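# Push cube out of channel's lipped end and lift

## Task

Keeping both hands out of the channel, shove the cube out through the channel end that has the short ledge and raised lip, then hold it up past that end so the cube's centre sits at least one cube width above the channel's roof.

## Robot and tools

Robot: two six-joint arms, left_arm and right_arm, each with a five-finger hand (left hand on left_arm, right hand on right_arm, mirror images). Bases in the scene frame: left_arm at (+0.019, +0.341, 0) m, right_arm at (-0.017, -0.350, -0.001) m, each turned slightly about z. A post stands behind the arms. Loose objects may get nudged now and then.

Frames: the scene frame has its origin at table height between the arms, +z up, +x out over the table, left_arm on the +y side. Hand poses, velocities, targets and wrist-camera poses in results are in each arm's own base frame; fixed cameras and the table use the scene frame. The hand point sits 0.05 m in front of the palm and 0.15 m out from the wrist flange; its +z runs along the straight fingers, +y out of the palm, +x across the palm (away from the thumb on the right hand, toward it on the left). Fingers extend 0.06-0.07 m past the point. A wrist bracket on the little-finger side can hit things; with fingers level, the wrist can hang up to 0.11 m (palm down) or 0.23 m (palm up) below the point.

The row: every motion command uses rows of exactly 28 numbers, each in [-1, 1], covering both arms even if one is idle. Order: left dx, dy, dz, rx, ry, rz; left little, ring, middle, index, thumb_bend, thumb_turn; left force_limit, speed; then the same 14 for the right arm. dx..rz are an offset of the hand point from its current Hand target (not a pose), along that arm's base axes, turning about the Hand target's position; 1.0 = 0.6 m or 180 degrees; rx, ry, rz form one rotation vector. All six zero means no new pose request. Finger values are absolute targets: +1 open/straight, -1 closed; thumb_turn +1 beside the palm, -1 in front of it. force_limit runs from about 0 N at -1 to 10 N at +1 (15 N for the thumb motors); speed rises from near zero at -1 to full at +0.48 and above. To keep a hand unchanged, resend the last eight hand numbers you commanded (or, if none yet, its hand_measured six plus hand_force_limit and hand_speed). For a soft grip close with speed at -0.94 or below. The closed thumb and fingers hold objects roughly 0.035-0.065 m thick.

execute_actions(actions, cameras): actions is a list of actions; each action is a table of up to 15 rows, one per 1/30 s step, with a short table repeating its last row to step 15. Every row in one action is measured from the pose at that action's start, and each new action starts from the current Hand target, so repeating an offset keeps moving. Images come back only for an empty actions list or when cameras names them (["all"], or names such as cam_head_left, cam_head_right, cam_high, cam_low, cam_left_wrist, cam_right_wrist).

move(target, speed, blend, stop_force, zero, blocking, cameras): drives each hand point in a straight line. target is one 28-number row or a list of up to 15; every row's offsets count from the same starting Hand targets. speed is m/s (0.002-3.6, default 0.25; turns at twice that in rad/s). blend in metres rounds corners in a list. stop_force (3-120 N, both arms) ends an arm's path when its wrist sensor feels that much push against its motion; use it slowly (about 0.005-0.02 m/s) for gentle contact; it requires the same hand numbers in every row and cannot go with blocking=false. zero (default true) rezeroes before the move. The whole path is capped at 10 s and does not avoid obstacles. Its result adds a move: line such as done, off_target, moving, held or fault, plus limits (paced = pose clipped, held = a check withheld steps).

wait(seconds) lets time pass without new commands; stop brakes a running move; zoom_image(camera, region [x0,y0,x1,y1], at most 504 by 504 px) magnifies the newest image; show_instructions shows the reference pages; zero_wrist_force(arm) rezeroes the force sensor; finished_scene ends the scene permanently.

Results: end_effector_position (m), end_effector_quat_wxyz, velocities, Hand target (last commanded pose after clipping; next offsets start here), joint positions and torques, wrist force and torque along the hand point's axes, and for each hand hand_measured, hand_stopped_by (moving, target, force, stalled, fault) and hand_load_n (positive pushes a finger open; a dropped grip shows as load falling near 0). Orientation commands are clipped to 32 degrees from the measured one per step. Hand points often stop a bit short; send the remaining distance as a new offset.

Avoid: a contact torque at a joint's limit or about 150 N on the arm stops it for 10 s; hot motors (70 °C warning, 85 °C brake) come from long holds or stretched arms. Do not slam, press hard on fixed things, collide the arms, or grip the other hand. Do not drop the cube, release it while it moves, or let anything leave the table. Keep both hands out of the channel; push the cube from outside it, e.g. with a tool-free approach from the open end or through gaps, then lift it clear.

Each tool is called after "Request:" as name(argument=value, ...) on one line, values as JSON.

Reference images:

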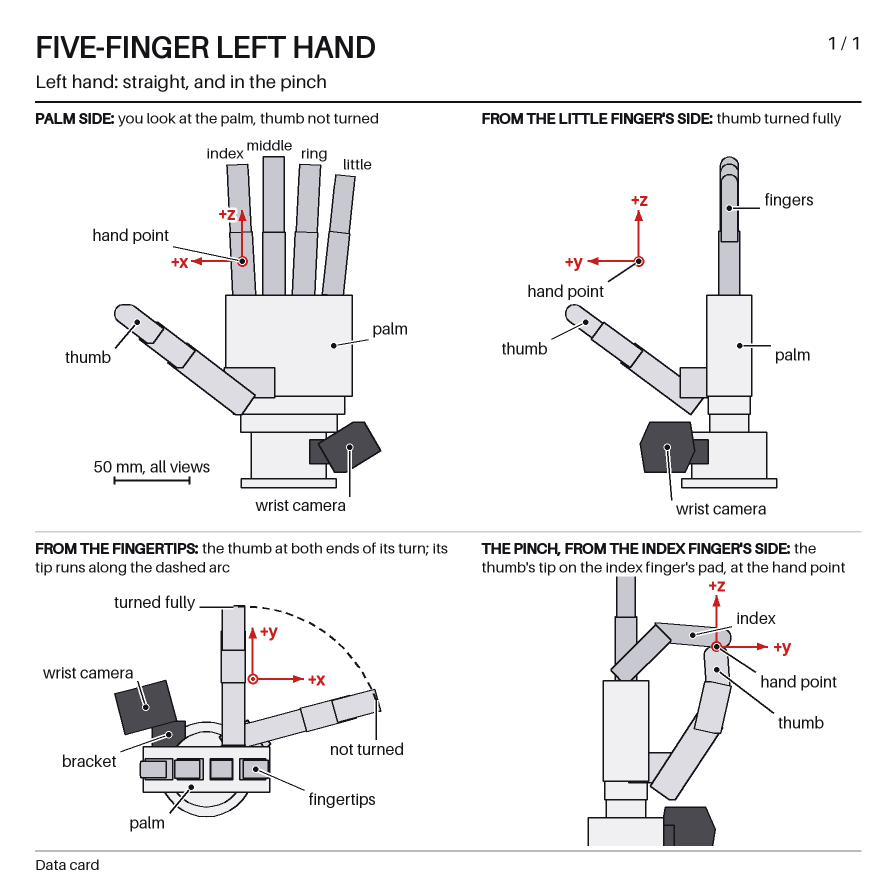

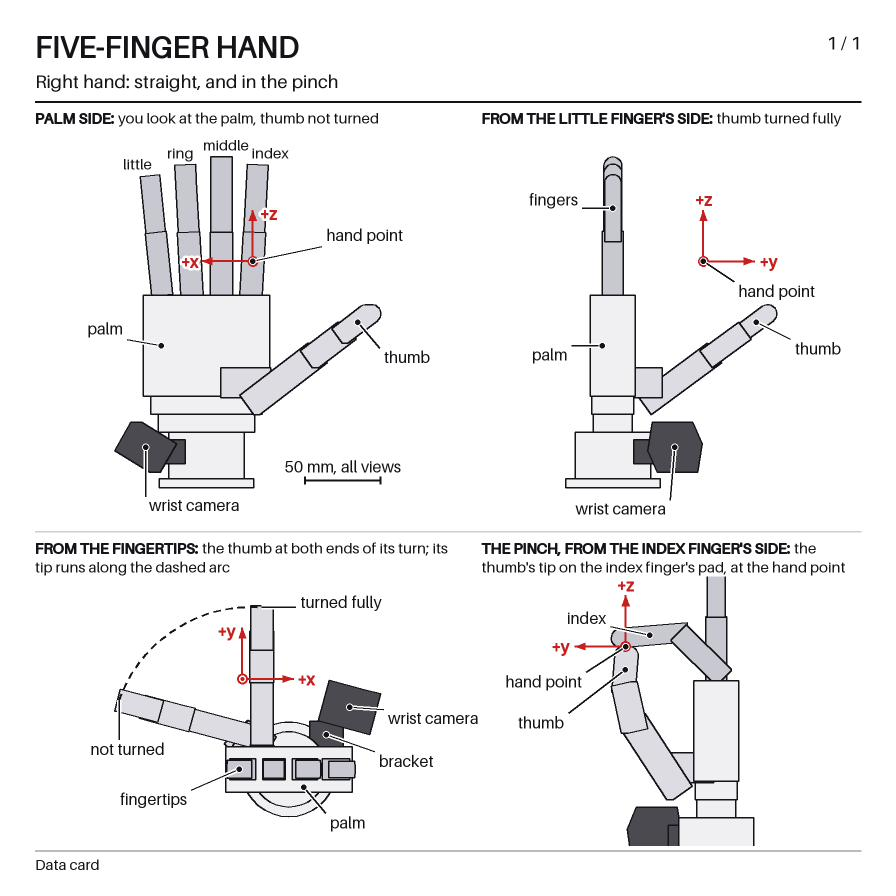

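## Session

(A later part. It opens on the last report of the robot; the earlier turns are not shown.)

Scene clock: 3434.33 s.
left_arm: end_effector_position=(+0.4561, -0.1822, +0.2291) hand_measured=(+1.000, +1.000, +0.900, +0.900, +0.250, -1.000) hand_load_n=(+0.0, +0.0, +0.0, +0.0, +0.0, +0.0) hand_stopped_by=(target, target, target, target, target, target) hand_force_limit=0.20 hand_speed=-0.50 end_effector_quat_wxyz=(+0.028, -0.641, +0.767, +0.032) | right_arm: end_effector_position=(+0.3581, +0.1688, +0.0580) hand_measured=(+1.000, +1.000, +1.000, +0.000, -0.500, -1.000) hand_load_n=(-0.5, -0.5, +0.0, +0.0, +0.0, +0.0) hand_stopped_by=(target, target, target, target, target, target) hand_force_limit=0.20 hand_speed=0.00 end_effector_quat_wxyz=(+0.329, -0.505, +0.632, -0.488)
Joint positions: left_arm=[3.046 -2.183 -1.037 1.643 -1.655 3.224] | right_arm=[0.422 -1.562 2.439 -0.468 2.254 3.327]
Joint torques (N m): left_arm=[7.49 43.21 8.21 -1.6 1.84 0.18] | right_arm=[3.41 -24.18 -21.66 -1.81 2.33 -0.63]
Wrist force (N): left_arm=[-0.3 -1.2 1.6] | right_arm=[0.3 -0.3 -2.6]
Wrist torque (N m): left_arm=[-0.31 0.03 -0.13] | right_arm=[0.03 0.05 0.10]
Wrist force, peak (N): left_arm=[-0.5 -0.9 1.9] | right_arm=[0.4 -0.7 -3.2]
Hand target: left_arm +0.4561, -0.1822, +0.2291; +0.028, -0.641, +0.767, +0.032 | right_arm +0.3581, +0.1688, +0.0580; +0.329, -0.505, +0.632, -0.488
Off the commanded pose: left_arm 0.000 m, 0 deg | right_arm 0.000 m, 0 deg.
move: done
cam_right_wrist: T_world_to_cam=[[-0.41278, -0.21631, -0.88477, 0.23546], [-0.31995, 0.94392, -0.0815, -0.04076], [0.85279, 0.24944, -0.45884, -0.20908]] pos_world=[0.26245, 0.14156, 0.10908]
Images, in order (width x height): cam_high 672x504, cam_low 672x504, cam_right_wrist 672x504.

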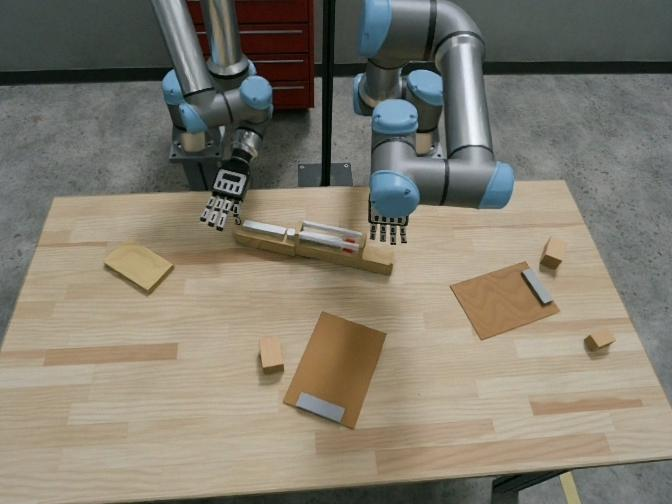

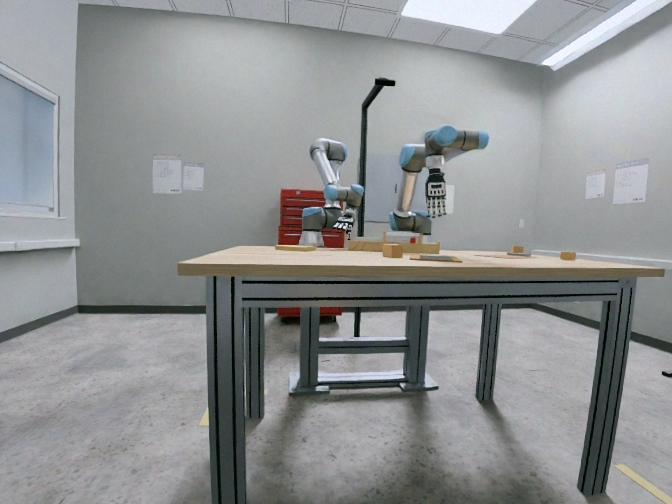

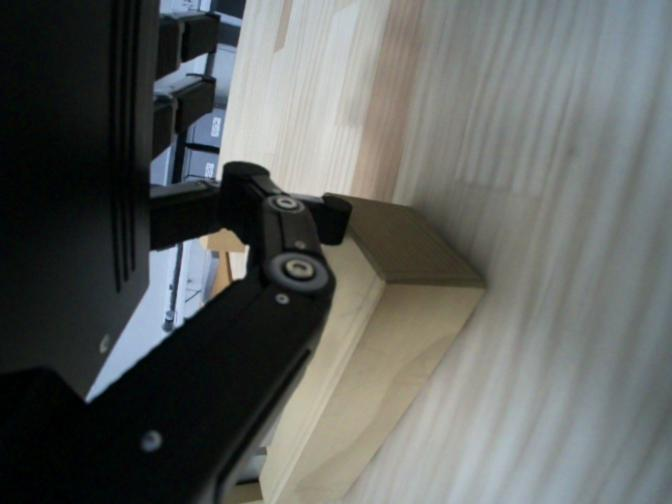

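Request:
move(target=[[0,0,0,0,0,0,1,1,0.9,0.9,0.25,-1,0.2,-0.5,0.0030,-0.0004,0,0,0,0,1,1,1,0,-0.5,-1,0.2,0.0],[0,0,0,0,0,0,1,1,0.9,0.9,0.25,-1,0.2,-0.5,0.0259,0.0792,0,0,0,0,1,1,1,0,-0.5,-1,0.2,0.0]], speed=0.02, stop_force=7, cameras=["cam_right_wrist","cam_high","cam_left_wrist"])

Request:
zoom_image(camera="cam_high", region=[220, 190, 320, 265])

Request:
zoom_image(camera="cam_left_wrist", region=[310, 190, 440, 450])

Scene clock: 3492.67 s.
left_arm: end_effector_position=(+0.4561, -0.1822, +0.2291) hand_measured=(+1.000, +1.000, +0.900, +0.900, +0.250, -1.000) hand_load_n=(+0.0, +0.0, +0.0, +0.0, +0.0, +0.0) hand_stopped_by=(target, target, target, target, target, target) hand_force_limit=0.20 hand_speed=-0.50 end_effector_quat_wxyz=(+0.028, -0.641, +0.767, +0.032) | right_arm: end_effector_position=(+0.3736, +0.2163, +0.0580) hand_measured=(+1.000, +1.000, +1.000, +0.000, -0.500, -1.000) hand_load_n=(+0.0, +0.0, -0.5, +0.0, +0.0, +0.0) hand_stopped_by=(target, target, target, target, target, target) hand_force_limit=0.20 hand_speed=0.00 end_effector_quat_wxyz=(+0.329, -0.505, +0.632, -0.488)
Joint positions: left_arm=[3.046 -2.183 -1.037 1.643 -1.655 3.224] | right_arm=[0.564 -1.426 2.294 -0.404 2.383 3.409]
Joint torques (N m): left_arm=[8.57 46.35 10.27 -1.39 2.01 1.52] | right_arm=[-4.39 -30.32 -1.02 -2.41 -1.99 -1.52]
Wrist force (N): left_arm=[-0.3 -0.9 1.5] | right_arm=[0.2 -0.1 -2.8]
Wrist torque (N m): left_arm=[-0.27 0.02 -0.13] | right_arm=[0.03 0.10 -0.02]
Wrist force, peak (N): left_arm=[-0.6 -1.0 1.9] | right_arm=[2.0 -0.6 -3.0]
Hand target: left_arm +0.4561, -0.1822, +0.2291; +0.028, -0.641, +0.767, +0.032 | right_arm +0.3736, +0.2163, +0.0580; +0.329, -0.505, +0.632, -0.488
Off the commanded pose: left_arm 0.000 m, 0 deg | right_arm 0.000 m, 0 deg.
move: done
cam_left_wrist: T_world_to_cam=[[0.92956, -0.36856, -0.00922, -0.49012], [-0.33053, -0.8442, 0.422, -0.09443], [-0.16332, -0.38922, -0.90655, 0.32322]] pos_world=[0.47717, -0.13455, 0.32835]
cam_right_wrist: T_world_to_cam=[[-0.41267, -0.21628, -0.88483, 0.25215], [-0.31992, 0.94393, -0.08152, -0.08061], [0.85286, 0.24943, -0.45872, -0.23426]] pos_world=[0.27805, 0.18906, 0.10908]
Images, in order (width x height): cam_high 672x504, cam_left_wrist 672x504, cam_right_wrist 672x504.

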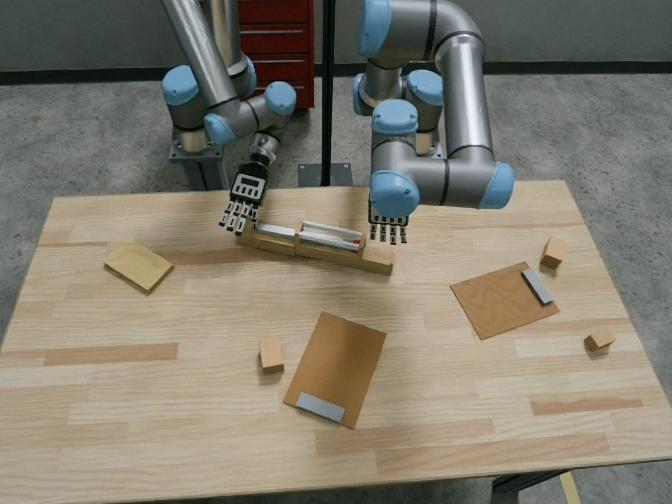

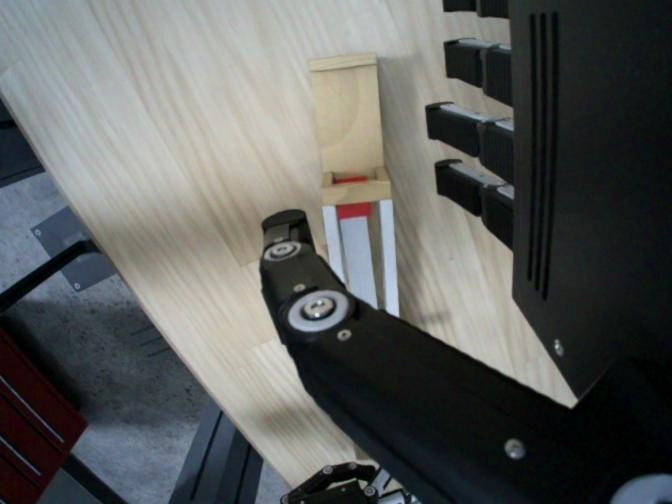

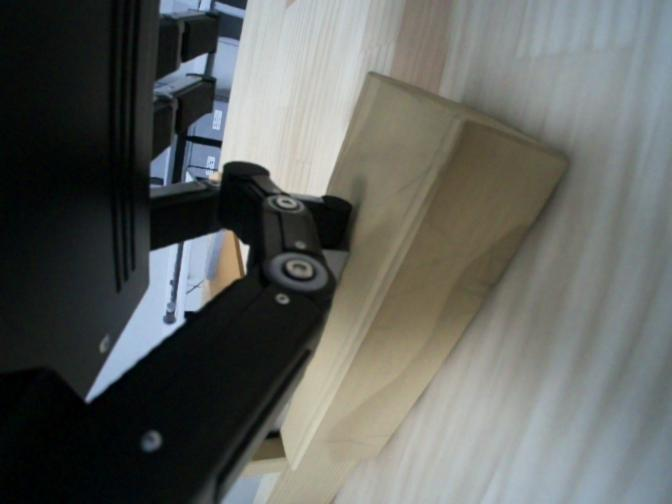

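Scaled by 5.040 from the camera's image (finer frame: 960x720).

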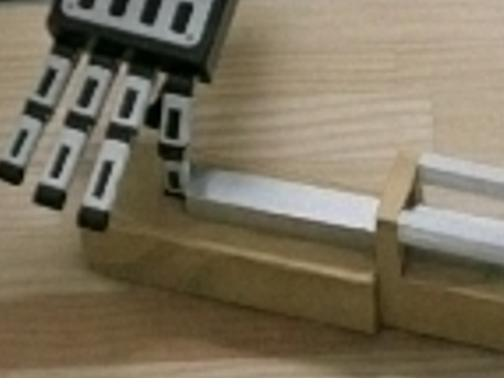

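Scaled by 1.938 from the camera's image (finer frame: 960x720).

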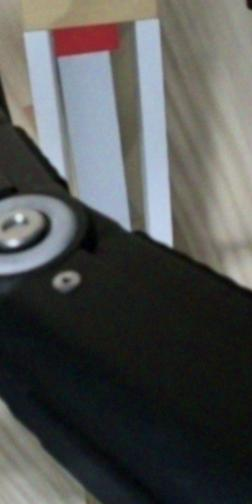

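Request:
move(target=[0,0,0,0,0,0,1,1,0.9,0.9,0.25,-1,0.2,-0.5,0.0094,0.0320,0,0,0,0,1,1,1,0,-0.5,-1,0.2,0.0], speed=0.02, stop_force=7, cameras=["cam_high","cam_left_wrist"])

Request:
zoom_image(camera="cam_high", region=[250, 210, 310, 255])

Request:
zoom_image(camera="cam_left_wrist", region=[290, 40, 420, 320])

Scene clock: 3517.90 s.
left_arm: end_effector_position=(+0.4561, -0.1822, +0.2291) hand_measured=(+1.000, +1.000, +0.900, +0.900, +0.250, -1.000) hand_load_n=(+0.0, +0.0, +0.0, +0.0, +0.0, -0.5) hand_stopped_by=(target, target, target, target, target, target) hand_force_limit=0.20 hand_speed=-0.50 end_effector_quat_wxyz=(+0.028, -0.641, +0.767, +0.032) | right_arm: end_effector_position=(+0.3793, +0.2355, +0.0580) hand_measured=(+1.000, +1.000, +1.000, +0.000, -0.500, -1.000) hand_load_n=(+0.0, +0.0, +0.0, +0.0, +0.0, +0.0) hand_stopped_by=(target, target, target, target, target, target) hand_force_limit=0.20 hand_speed=0.00 end_effector_quat_wxyz=(+0.329, -0.505, +0.632, -0.488)
Joint positions: left_arm=[3.046 -2.183 -1.037 1.643 -1.655 3.224] | right_arm=[0.61 -1.376 2.235 -0.371 2.424 3.44]
Joint torques (N m): left_arm=[7 47.18 11.89 -1.47 1.73 1.52] | right_arm=[-5.47 -33.37 -2.12 -2.39 -1.69 -1.48]
Wrist force (N): left_arm=[0.0 -0.8 1.5] | right_arm=[-0.2 -0.2 -2.7]
Wrist torque (N m): left_arm=[-0.25 -0.01 -0.12] | right_arm=[0.01 0.17 -0.01]
Wrist force, peak (N): left_arm=[-0.5 -1.2 1.8] | right_arm=[2.1 -1.0 -2.9]
Hand target: left_arm +0.4561, -0.1822, +0.2291; +0.028, -0.641, +0.767, +0.032 | right_arm +0.3793, +0.2355, +0.0580; +0.329, -0.505, +0.632, -0.488
Off the commanded pose: left_arm 0.000 m, 0 deg | right_arm 0.000 m, 0 deg.
move: done
cam_left_wrist: T_world_to_cam=[[0.92956, -0.36856, -0.00922, -0.49012], [-0.33053, -0.8442, 0.422, -0.09443], [-0.16332, -0.38922, -0.90655, 0.32322]] pos_world=[0.47717, -0.13455, 0.32835]

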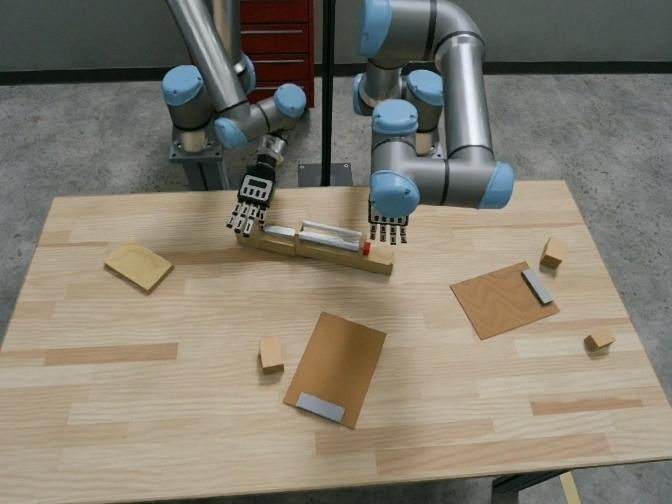

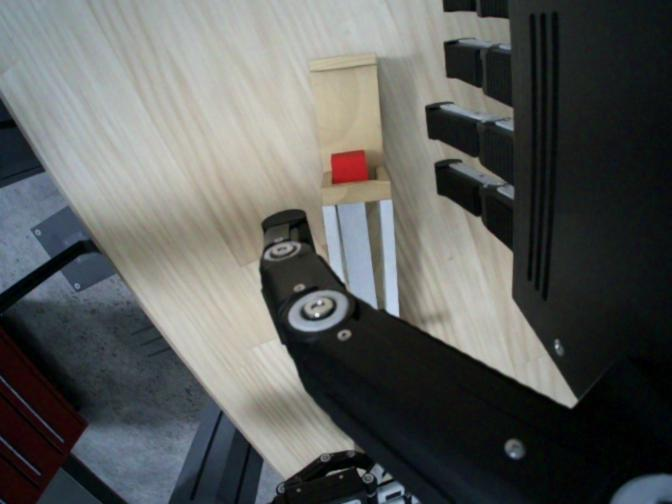

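Scaled by 8.400 from the camera's image (finer frame: 960x720).

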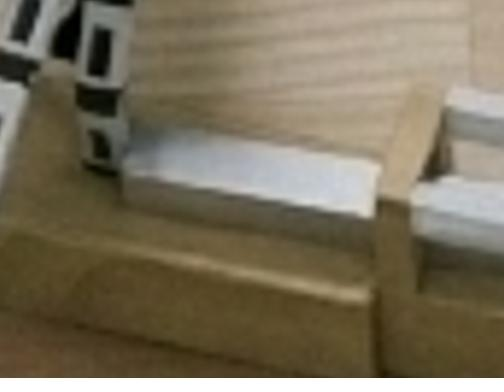

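Scaled by 1.800 from the camera's image (finer frame: 960x720).

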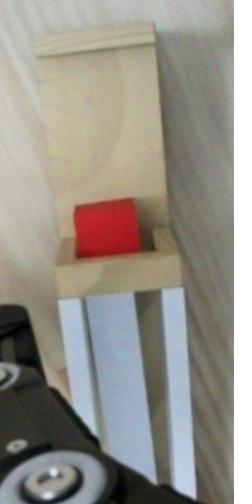

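Request:
move(target=[0,0,0,0,0,0,1,1,0.9,0.9,0.25,-1,0.2,-0.5,0.0146,0.0496,0,0,0,0,1,1,1,0,-0.5,-1,0.2,0.0], speed=0.02, stop_force=7, cameras=["cam_high","cam_left_wrist","cam_low"])

Request:
zoom_image(camera="cam_high", region=[250, 205, 410, 285])

Request:
zoom_image(camera="cam_left_wrist", region=[290, 40, 420, 320])

Scene clock: 3531.17 s.
left_arm: end_effector_position=(+0.4561, -0.1822, +0.2291) hand_measured=(+1.000, +1.000, +0.900, +0.900, +0.250, -1.000) hand_load_n=(-0.5, +0.0, +0.0, +0.0, +0.0, +0.0) hand_stopped_by=(target, target, target, target, target, target) hand_force_limit=0.20 hand_speed=-0.50 end_effector_quat_wxyz=(+0.028, -0.641, +0.767, +0.032) | right_arm: end_effector_position=(+0.3880, +0.2653, +0.0580) hand_measured=(+1.000, +1.000, +1.000, +0.000, -0.500, -1.000) hand_load_n=(+0.0, +0.0, +0.0, +0.0, +0.0, +0.0) hand_stopped_by=(target, target, target, target, target, target) hand_force_limit=0.20 hand_speed=0.00 end_effector_quat_wxyz=(+0.329, -0.505, +0.632, -0.488)
Joint positions: left_arm=[3.046 -2.183 -1.037 1.643 -1.655 3.224] | right_arm=[0.67 -1.304 2.142 -0.315 2.477 3.486]
Joint torques (N m): left_arm=[7.98 47.36 12.69 -1.43 2.05 1.76] | right_arm=[-4.98 -36.88 -3.63 -2.3 -1.8 -1.37]
Wrist force (N): left_arm=[0.0 -0.8 1.6] | right_arm=[0.0 -0.1 -2.9]
Wrist torque (N m): left_arm=[-0.27 -0.02 -0.13] | right_arm=[0.03 0.17 -0.03]
Wrist force, peak (N): left_arm=[-0.4 -1.3 1.9] | right_arm=[2.5 -0.7 -3.1]
Hand target: left_arm +0.4561, -0.1822, +0.2291; +0.028, -0.641, +0.767, +0.032 | right_arm +0.3880, +0.2653, +0.0580; +0.329, -0.505, +0.632, -0.488
Off the commanded pose: left_arm 0.000 m, 0 deg | right_arm 0.000 m, 0 deg.
move: done
cam_left_wrist: T_world_to_cam=[[0.92956, -0.36856, -0.00922, -0.49012], [-0.33053, -0.8442, 0.422, -0.09443], [-0.16332, -0.38922, -0.90655, 0.32322]] pos_world=[0.47717, -0.13455, 0.32835]
Images, in order (width x height): cam_high 672x504, cam_low 672x504, cam_left_wrist 672x504.

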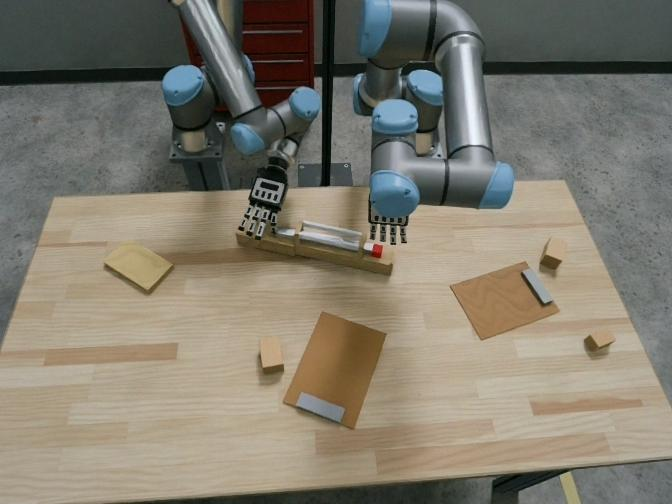

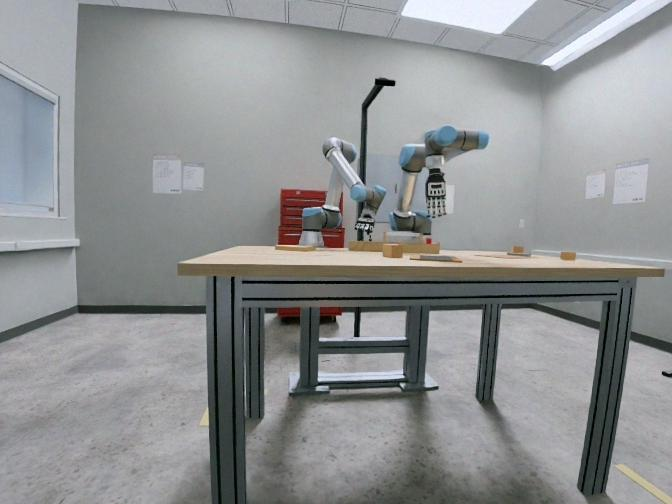

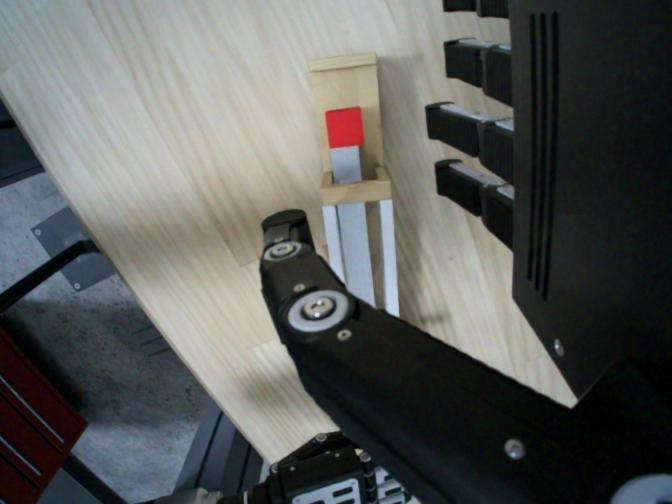

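Scaled by 3.150 from the camera's image (finer frame: 960x720).

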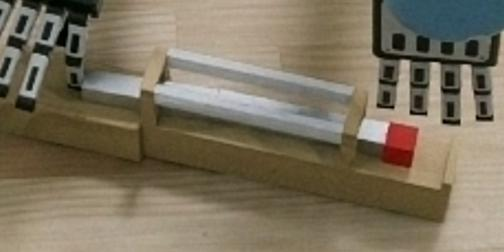

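Scaled by 1.800 from the camera's image (finer frame: 960x720).

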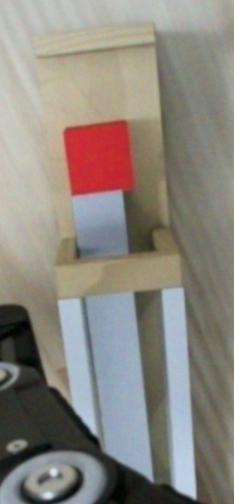

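Request:
move(target=[[0,0,0,0,0,0,1,1,1,1,0.25,-1,0.2,-0.5,-0.0071,-0.0240,0,0,0,0,1,1,1,0,-0.5,-1,0.2,0.0],[0,0,0,0,0,0,1,1,1,1,0.25,-1,0.2,-0.5,-0.0071,-0.0240,0.17,0,0,0,1,1,1,0,-0.5,-1,0.2,0.0],[-0.0013,0.0045,-0.07,-0.0345,-0.1647,-0.0288,1,1,1,1,0.25,-1,0.2,-0.5,0.0033,-0.3588,0.3033,0,0,0,1,1,1,0,-0.5,-1,0.2,0.0],[-0.0027,0.0090,-0.1485,-0.0689,-0.3294,-0.0576,1,1,1,1,0.25,-1,0.2,-0.5,0.0033,-0.5023,0.3502,0,0,0,1,1,1,0,-0.5,-1,0.2,0.0]], speed=[0.04,0.1,0.15,0.15], blend=[0.002,0.02,0.02,0], cameras=["cam_high","cam_left_wrist","cam_low"])

Request:
zoom_image(camera="cam_high", region=[320, 200, 410, 275])

Request:
zoom_image(camera="cam_low", region=[395, 200, 455, 255])

Scene clock: 3659.87 s.
left_arm: end_effector_position=(+0.4544, -0.1767, +0.1400) hand_measured=(+1.000, +1.000, +1.000, +1.000, +0.250, -1.000) hand_load_n=(+0.0, +0.0, +0.0, +0.0, +0.0, +0.0) hand_stopped_by=(target, target, target, target, target, target) hand_force_limit=0.20 hand_speed=-0.50 end_effector_quat_wxyz=(+0.338, -0.503, +0.704, -0.370) | right_arm: end_effector_position=(+0.3900, -0.0361, +0.2682) hand_measured=(+1.000, +1.000, +1.000, +0.000, -0.500, -1.000) hand_load_n=(+0.0, +0.0, +0.0, +0.0, +0.0, +0.0) hand_stopped_by=(target, target, target, target, target, target) hand_force_limit=0.20 hand_speed=0.00 end_effector_quat_wxyz=(+0.329, -0.505, +0.632, -0.488)
Joint positions: left_arm=[3.207 -1.507 -2.115 3.085 -1.333 3.401] | right_arm=[-0.849 -2.187 2.216 0.333 1.055 2.876]
Joint torques (N m): left_arm=[-7.92 8.91 24.24 1.16 -1.47 -2.13] | right_arm=[-1.58 15.51 -9.96 -2.86 0.78 0.99]
Wrist force (N): left_arm=[-0.7 1.0 0.9] | right_arm=[-0.1 -0.1 -2.5]
Wrist torque (N m): left_arm=[0.17 0.12 -0.12] | right_arm=[0.04 0.13 0.01]
Wrist force, peak (N): left_arm=[-0.5 -0.5 2.1] | right_arm=[0.1 -0.6 -3.2]
Hand target: left_arm +0.4544, -0.1768, +0.1400; +0.338, -0.503, +0.704, -0.370 | right_arm +0.3900, -0.0361, +0.2681; +0.329, -0.505, +0.632, -0.488
Off the commanded pose: left_arm 0.000 m, 0 deg | right_arm 0.000 m, 0 deg.
move: done; blend cut to 0 m at target 1
cam_left_wrist: T_world_to_cam=[[0.37961, -0.40093, 0.83376, -0.36134], [-0.726, -0.68769, -0.00014, 0.21367], [0.57342, -0.60526, -0.55213, -0.17827]] pos_world=[0.39452, -0.10583, 0.20286]
Images, in order (width x height): cam_high 672x504, cam_low 672x504, cam_left_wrist 672x504.

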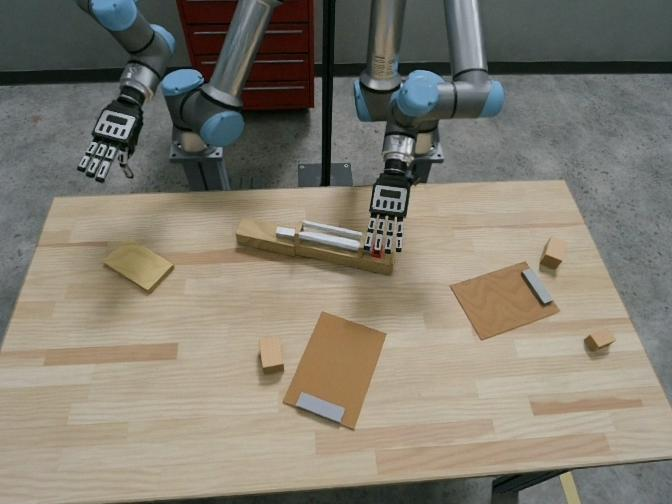

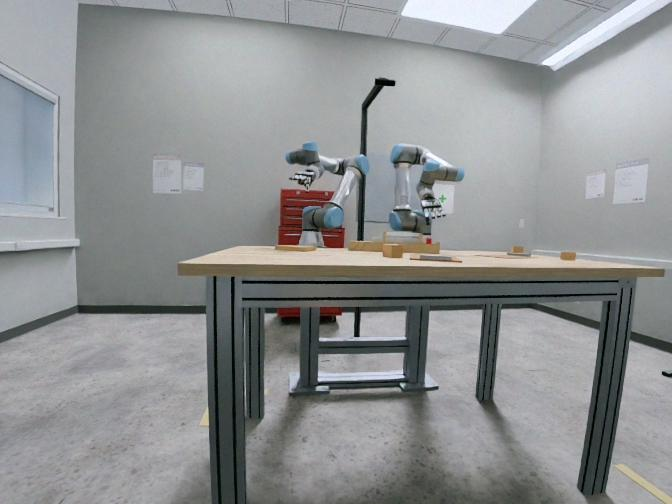

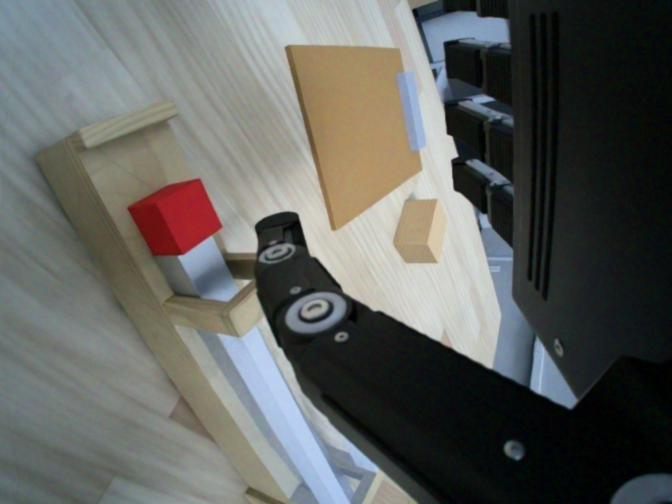

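Scaled by 5.600 from the camera's image (finer frame: 960x720).

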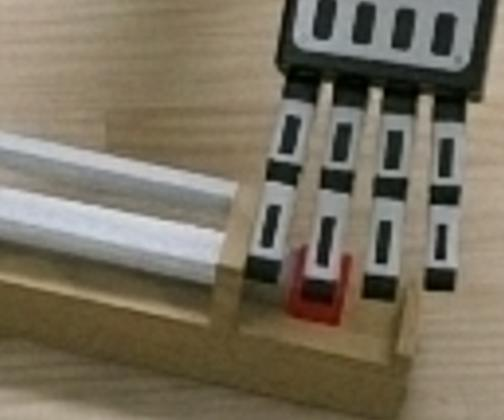

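Scaled by 8.400 from the camera's image (finer frame: 960x720).

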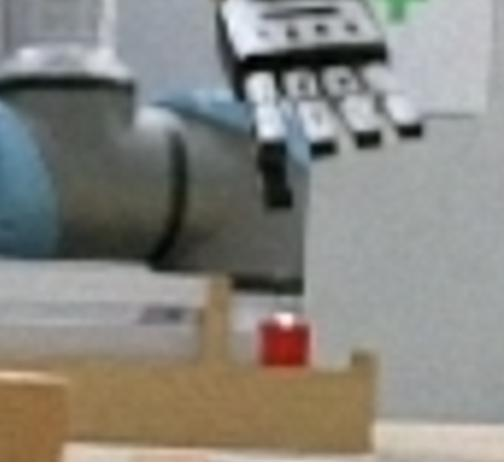

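Request:
zoom_image(camera="cam_left_wrist", region=[30, 90, 290, 350])

Scaled by 1.938 from the camera's image (finer frame: 960x720).

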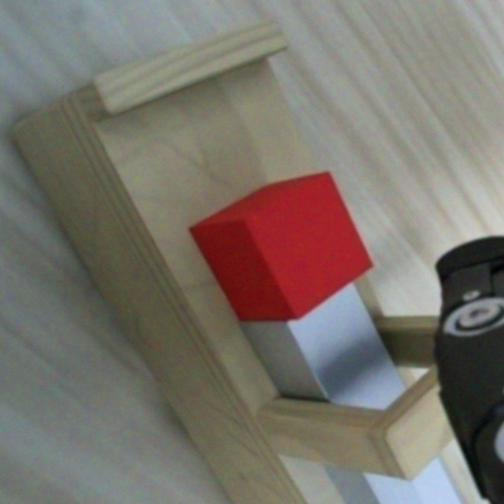

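Request:
zoom_image(camera="cam_left_wrist", region=[120, 220, 300, 355])

Scaled by 2.800 from the camera's image (finer frame: 960x720).

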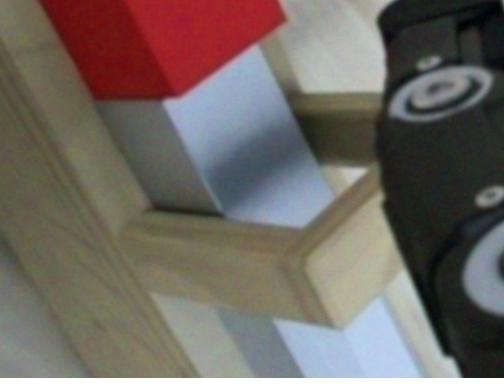

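Request:
move(target=[0,0,-0.095,0,0,0,1,1,1,1,0.25,-1,0.2,-0.5,0,0,0,0,0,0,1,1,1,0,-0.5,-1,0.2,0.0], speed=0.04, stop_force=7, cameras=["cam_high","cam_left_wrist","cam_low"])

Request:
zoom_image(camera="cam_left_wrist", region=[120, 100, 440, 340])

Request:
zoom_image(camera="cam_low", region=[395, 215, 455, 255])

Scene clock: 3741.83 s.
left_arm: end_effector_position=(+0.4544, -0.1768, +0.0830) hand_measured=(+1.000, +1.000, +1.000, +1.000, +0.250, -1.000) hand_load_n=(+0.0, +0.0, +0.0, +0.0, +0.0, +0.0) hand_stopped_by=(target, target, target, target, target, target) hand_force_limit=0.20 hand_speed=-0.50 end_effector_quat_wxyz=(+0.338, -0.503, +0.704, -0.370) | right_arm: end_effector_position=(+0.3900, -0.0361, +0.2681) hand_measured=(+1.000, +1.000, +1.000, +0.000, -0.500, -1.000) hand_load_n=(+0.0, +0.0, +0.0, +0.0, +0.0, +0.0) hand_stopped_by=(target, target, target, target, target, target) hand_force_limit=0.20 hand_speed=0.00 end_effector_quat_wxyz=(+0.329, -0.505, +0.632, -0.488)
Joint positions: left_arm=[3.207 -1.594 -2.204 3.26 -1.333 3.401] | right_arm=[-0.849 -2.187 2.216 0.333 1.055 2.876]
Joint torques (N m): left_arm=[-1.89 26.43 32.94 1.07 -1.04 0.45] | right_arm=[5.17 14.27 -11.94 -3.2 2.1 1.46]
Wrist force (N): left_arm=[-0.6 0.9 1.0] | right_arm=[0.0 0.0 -2.8]
Wrist torque (N m): left_arm=[0.14 0.12 -0.11] | right_arm=[0.07 0.12 0.01]
Wrist force, peak (N): left_arm=[-0.4 1.6 1.1] | right_arm=[-0.1 0.0 -3.0]
Hand target: left_arm +0.4544, -0.1768, +0.0830; +0.338, -0.503, +0.704, -0.370 | right_arm +0.3900, -0.0361, +0.2681; +0.329, -0.505, +0.632, -0.488
Off the commanded pose: left_arm 0.000 m, 0 deg | right_arm 0.000 m, 0 deg.
move: done
cam_left_wrist: T_world_to_cam=[[0.37948, -0.40091, 0.83383, -0.31369], [-0.72607, -0.68762, -0.00017, 0.2137], [0.57342, -0.60535, -0.55203, -0.20983]] pos_world=[0.39452, -0.10583, 0.14577]
Images, in order (width x height): cam_high 672x504, cam_low 672x504, cam_left_wrist 672x504.

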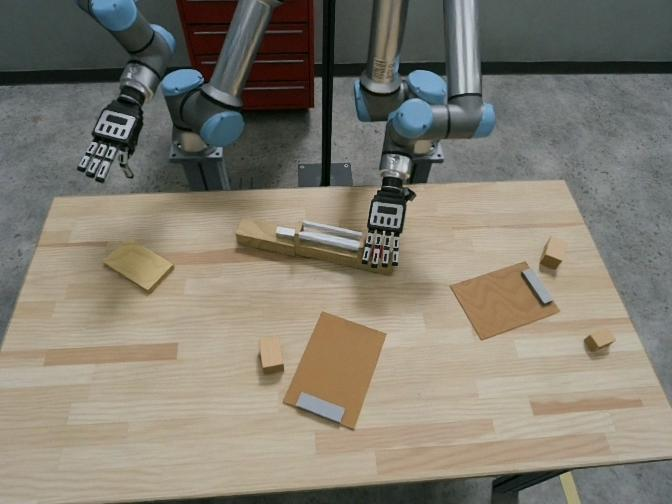

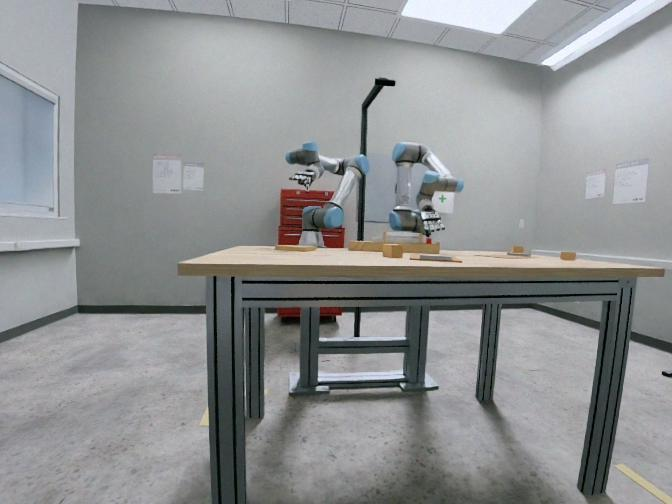

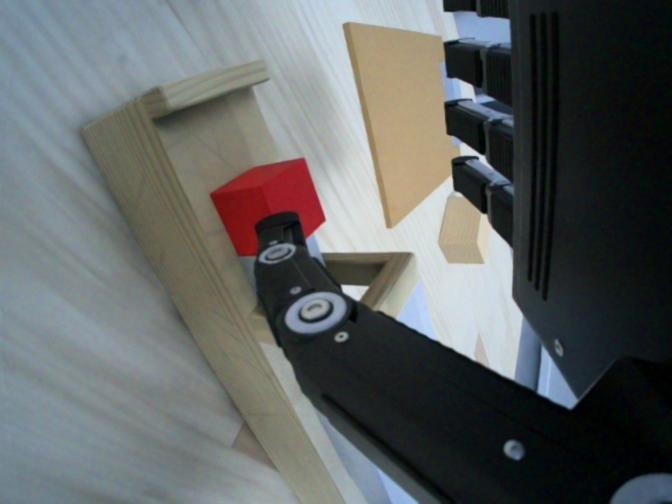

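Scaled by 1.575 from the camera's image (finer frame: 960x720).

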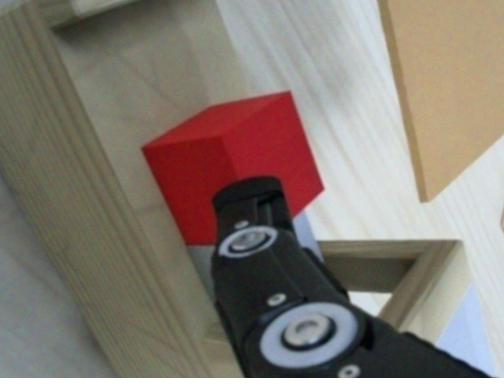

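Scaled by 8.400 from the camera's image (finer frame: 960x720).

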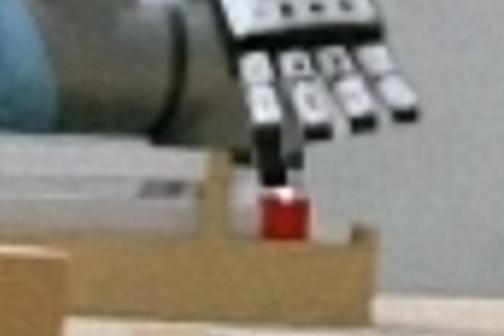

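Request:
zoom_image(camera="cam_low", region=[420, 222, 448, 247])

Request:
zoom_image(camera="cam_high", region=[350, 225, 405, 275])

Scaled by 18.000 from the camera's image (finer frame: 960x720).

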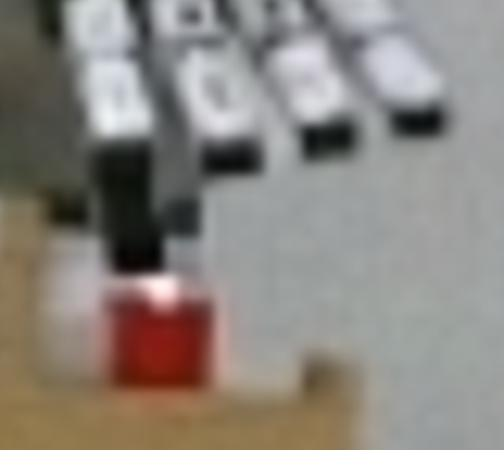

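Scaled by 9.164 from the camera's image (finer frame: 960x720).

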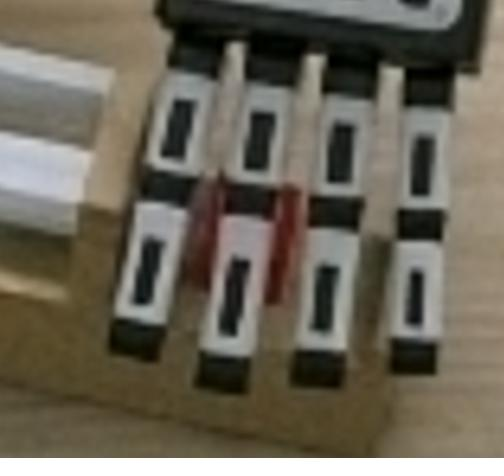

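Request:
wait(seconds=0.1, cameras=["cam_low","cam_left_wrist","cam_high"])

Request:
zoom_image(camera="cam_low", region=[395, 215, 455, 255])

Request:
zoom_image(camera="cam_high", region=[350, 225, 405, 275])

Request:
zoom_image(camera="cam_left_wrist", region=[120, 100, 440, 340])

Scene clock: 3893.27 s.
left_arm: end_effector_position=(+0.4544, -0.1768, +0.0830) hand_measured=(+1.000, +1.000, +1.000, +1.000, +0.250, -1.000) hand_load_n=(+0.0, +0.0, +0.0, +0.0, +0.0, +0.0) hand_stopped_by=(target, target, target, target, target, target) hand_force_limit=0.20 hand_speed=-0.50 end_effector_quat_wxyz=(+0.338, -0.503, +0.704, -0.370) | right_arm: end_effector_position=(+0.3900, -0.0361, +0.2681) hand_measured=(+1.000, +1.000, +1.000, +0.000, -0.500, -1.000) hand_load_n=(+0.0, -0.5, +0.0, +0.0, +0.0, +0.0) hand_stopped_by=(target, target, target, target, target, target) hand_force_limit=0.20 hand_speed=0.00 end_effector_quat_wxyz=(+0.329, -0.505, +0.632, -0.488)
Joint positions: left_arm=[3.207 -1.594 -2.204 3.26 -1.333 3.401] | right_arm=[-0.849 -2.187 2.216 0.333 1.055 2.876]
Joint torques (N m): left_arm=[-9.02 26.01 31.13 0.71 -1.96 -2.16] | right_arm=[4.83 13.6 -17.15 -2.97 2.02 1.52]
Wrist force (N): left_arm=[-0.6 0.9 1.2] | right_arm=[-0.1 0.1 -2.7]
Wrist torque (N m): left_arm=[0.11 0.12 -0.11] | right_arm=[0.09 0.13 0.02]
Wrist force, peak (N): left_arm=[-0.7 1.1 1.2] | right_arm=[-0.4 0.1 -2.9]
Hand target: left_arm +0.4544, -0.1768, +0.0830; +0.338, -0.503, +0.704, -0.370 | right_arm +0.3900, -0.0361, +0.2681; +0.329, -0.505, +0.632, -0.488
Off the commanded pose: left_arm 0.000 m, 0 deg | right_arm 0.000 m, 0 deg.
wait: 0.10 s; at rest from the start
cam_left_wrist: T_world_to_cam=[[0.37951, -0.40093, 0.8338, -0.31369], [-0.72603, -0.68766, -0.00021, 0.21369], [0.57346, -0.60529, -0.55206, -0.20983]] pos_world=[0.39452, -0.10583, 0.14577]
Images, in order (width x height): cam_high 672x504, cam_low 672x504, cam_left_wrist 672x504.

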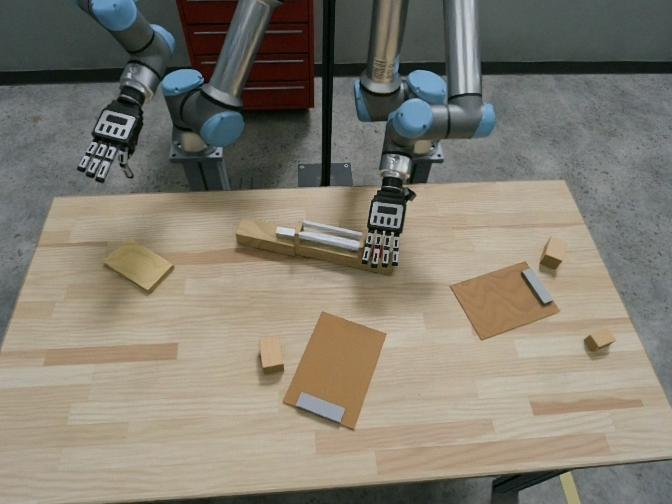

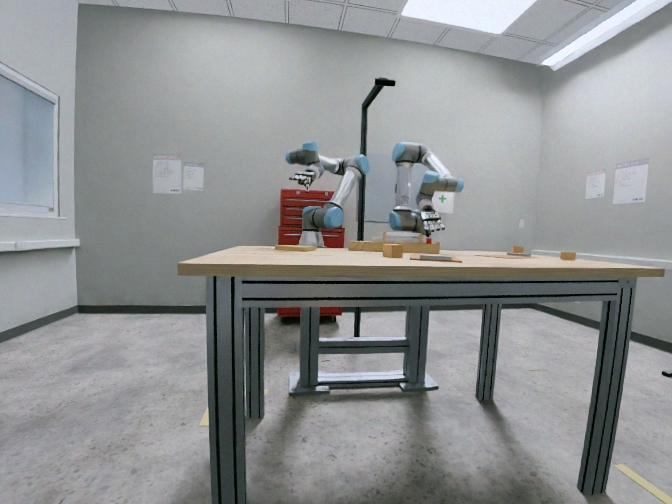

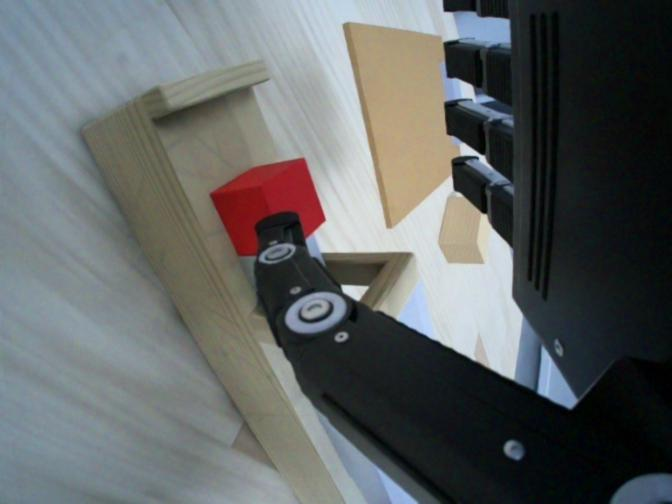

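Scaled by 8.400 from the camera's image (finer frame: 960x720).

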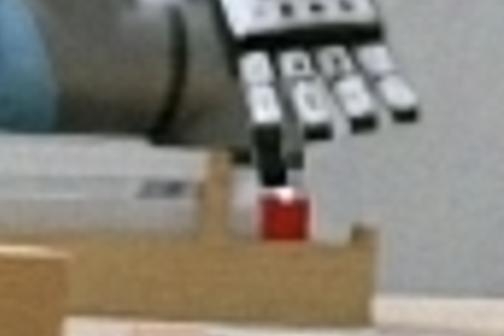

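Scaled by 9.164 from the camera's image (finer frame: 960x720).

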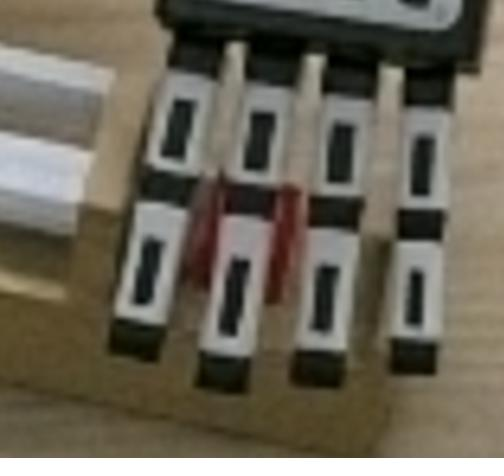

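Scaled by 1.575 from the camera's image (finer frame: 960x720).

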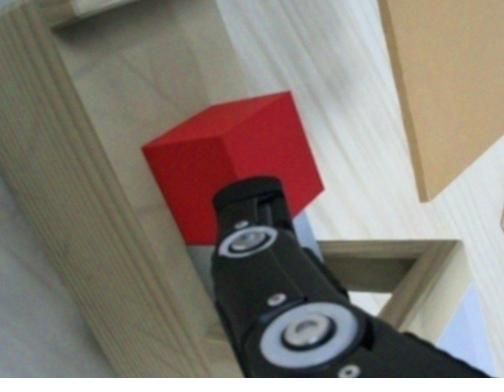

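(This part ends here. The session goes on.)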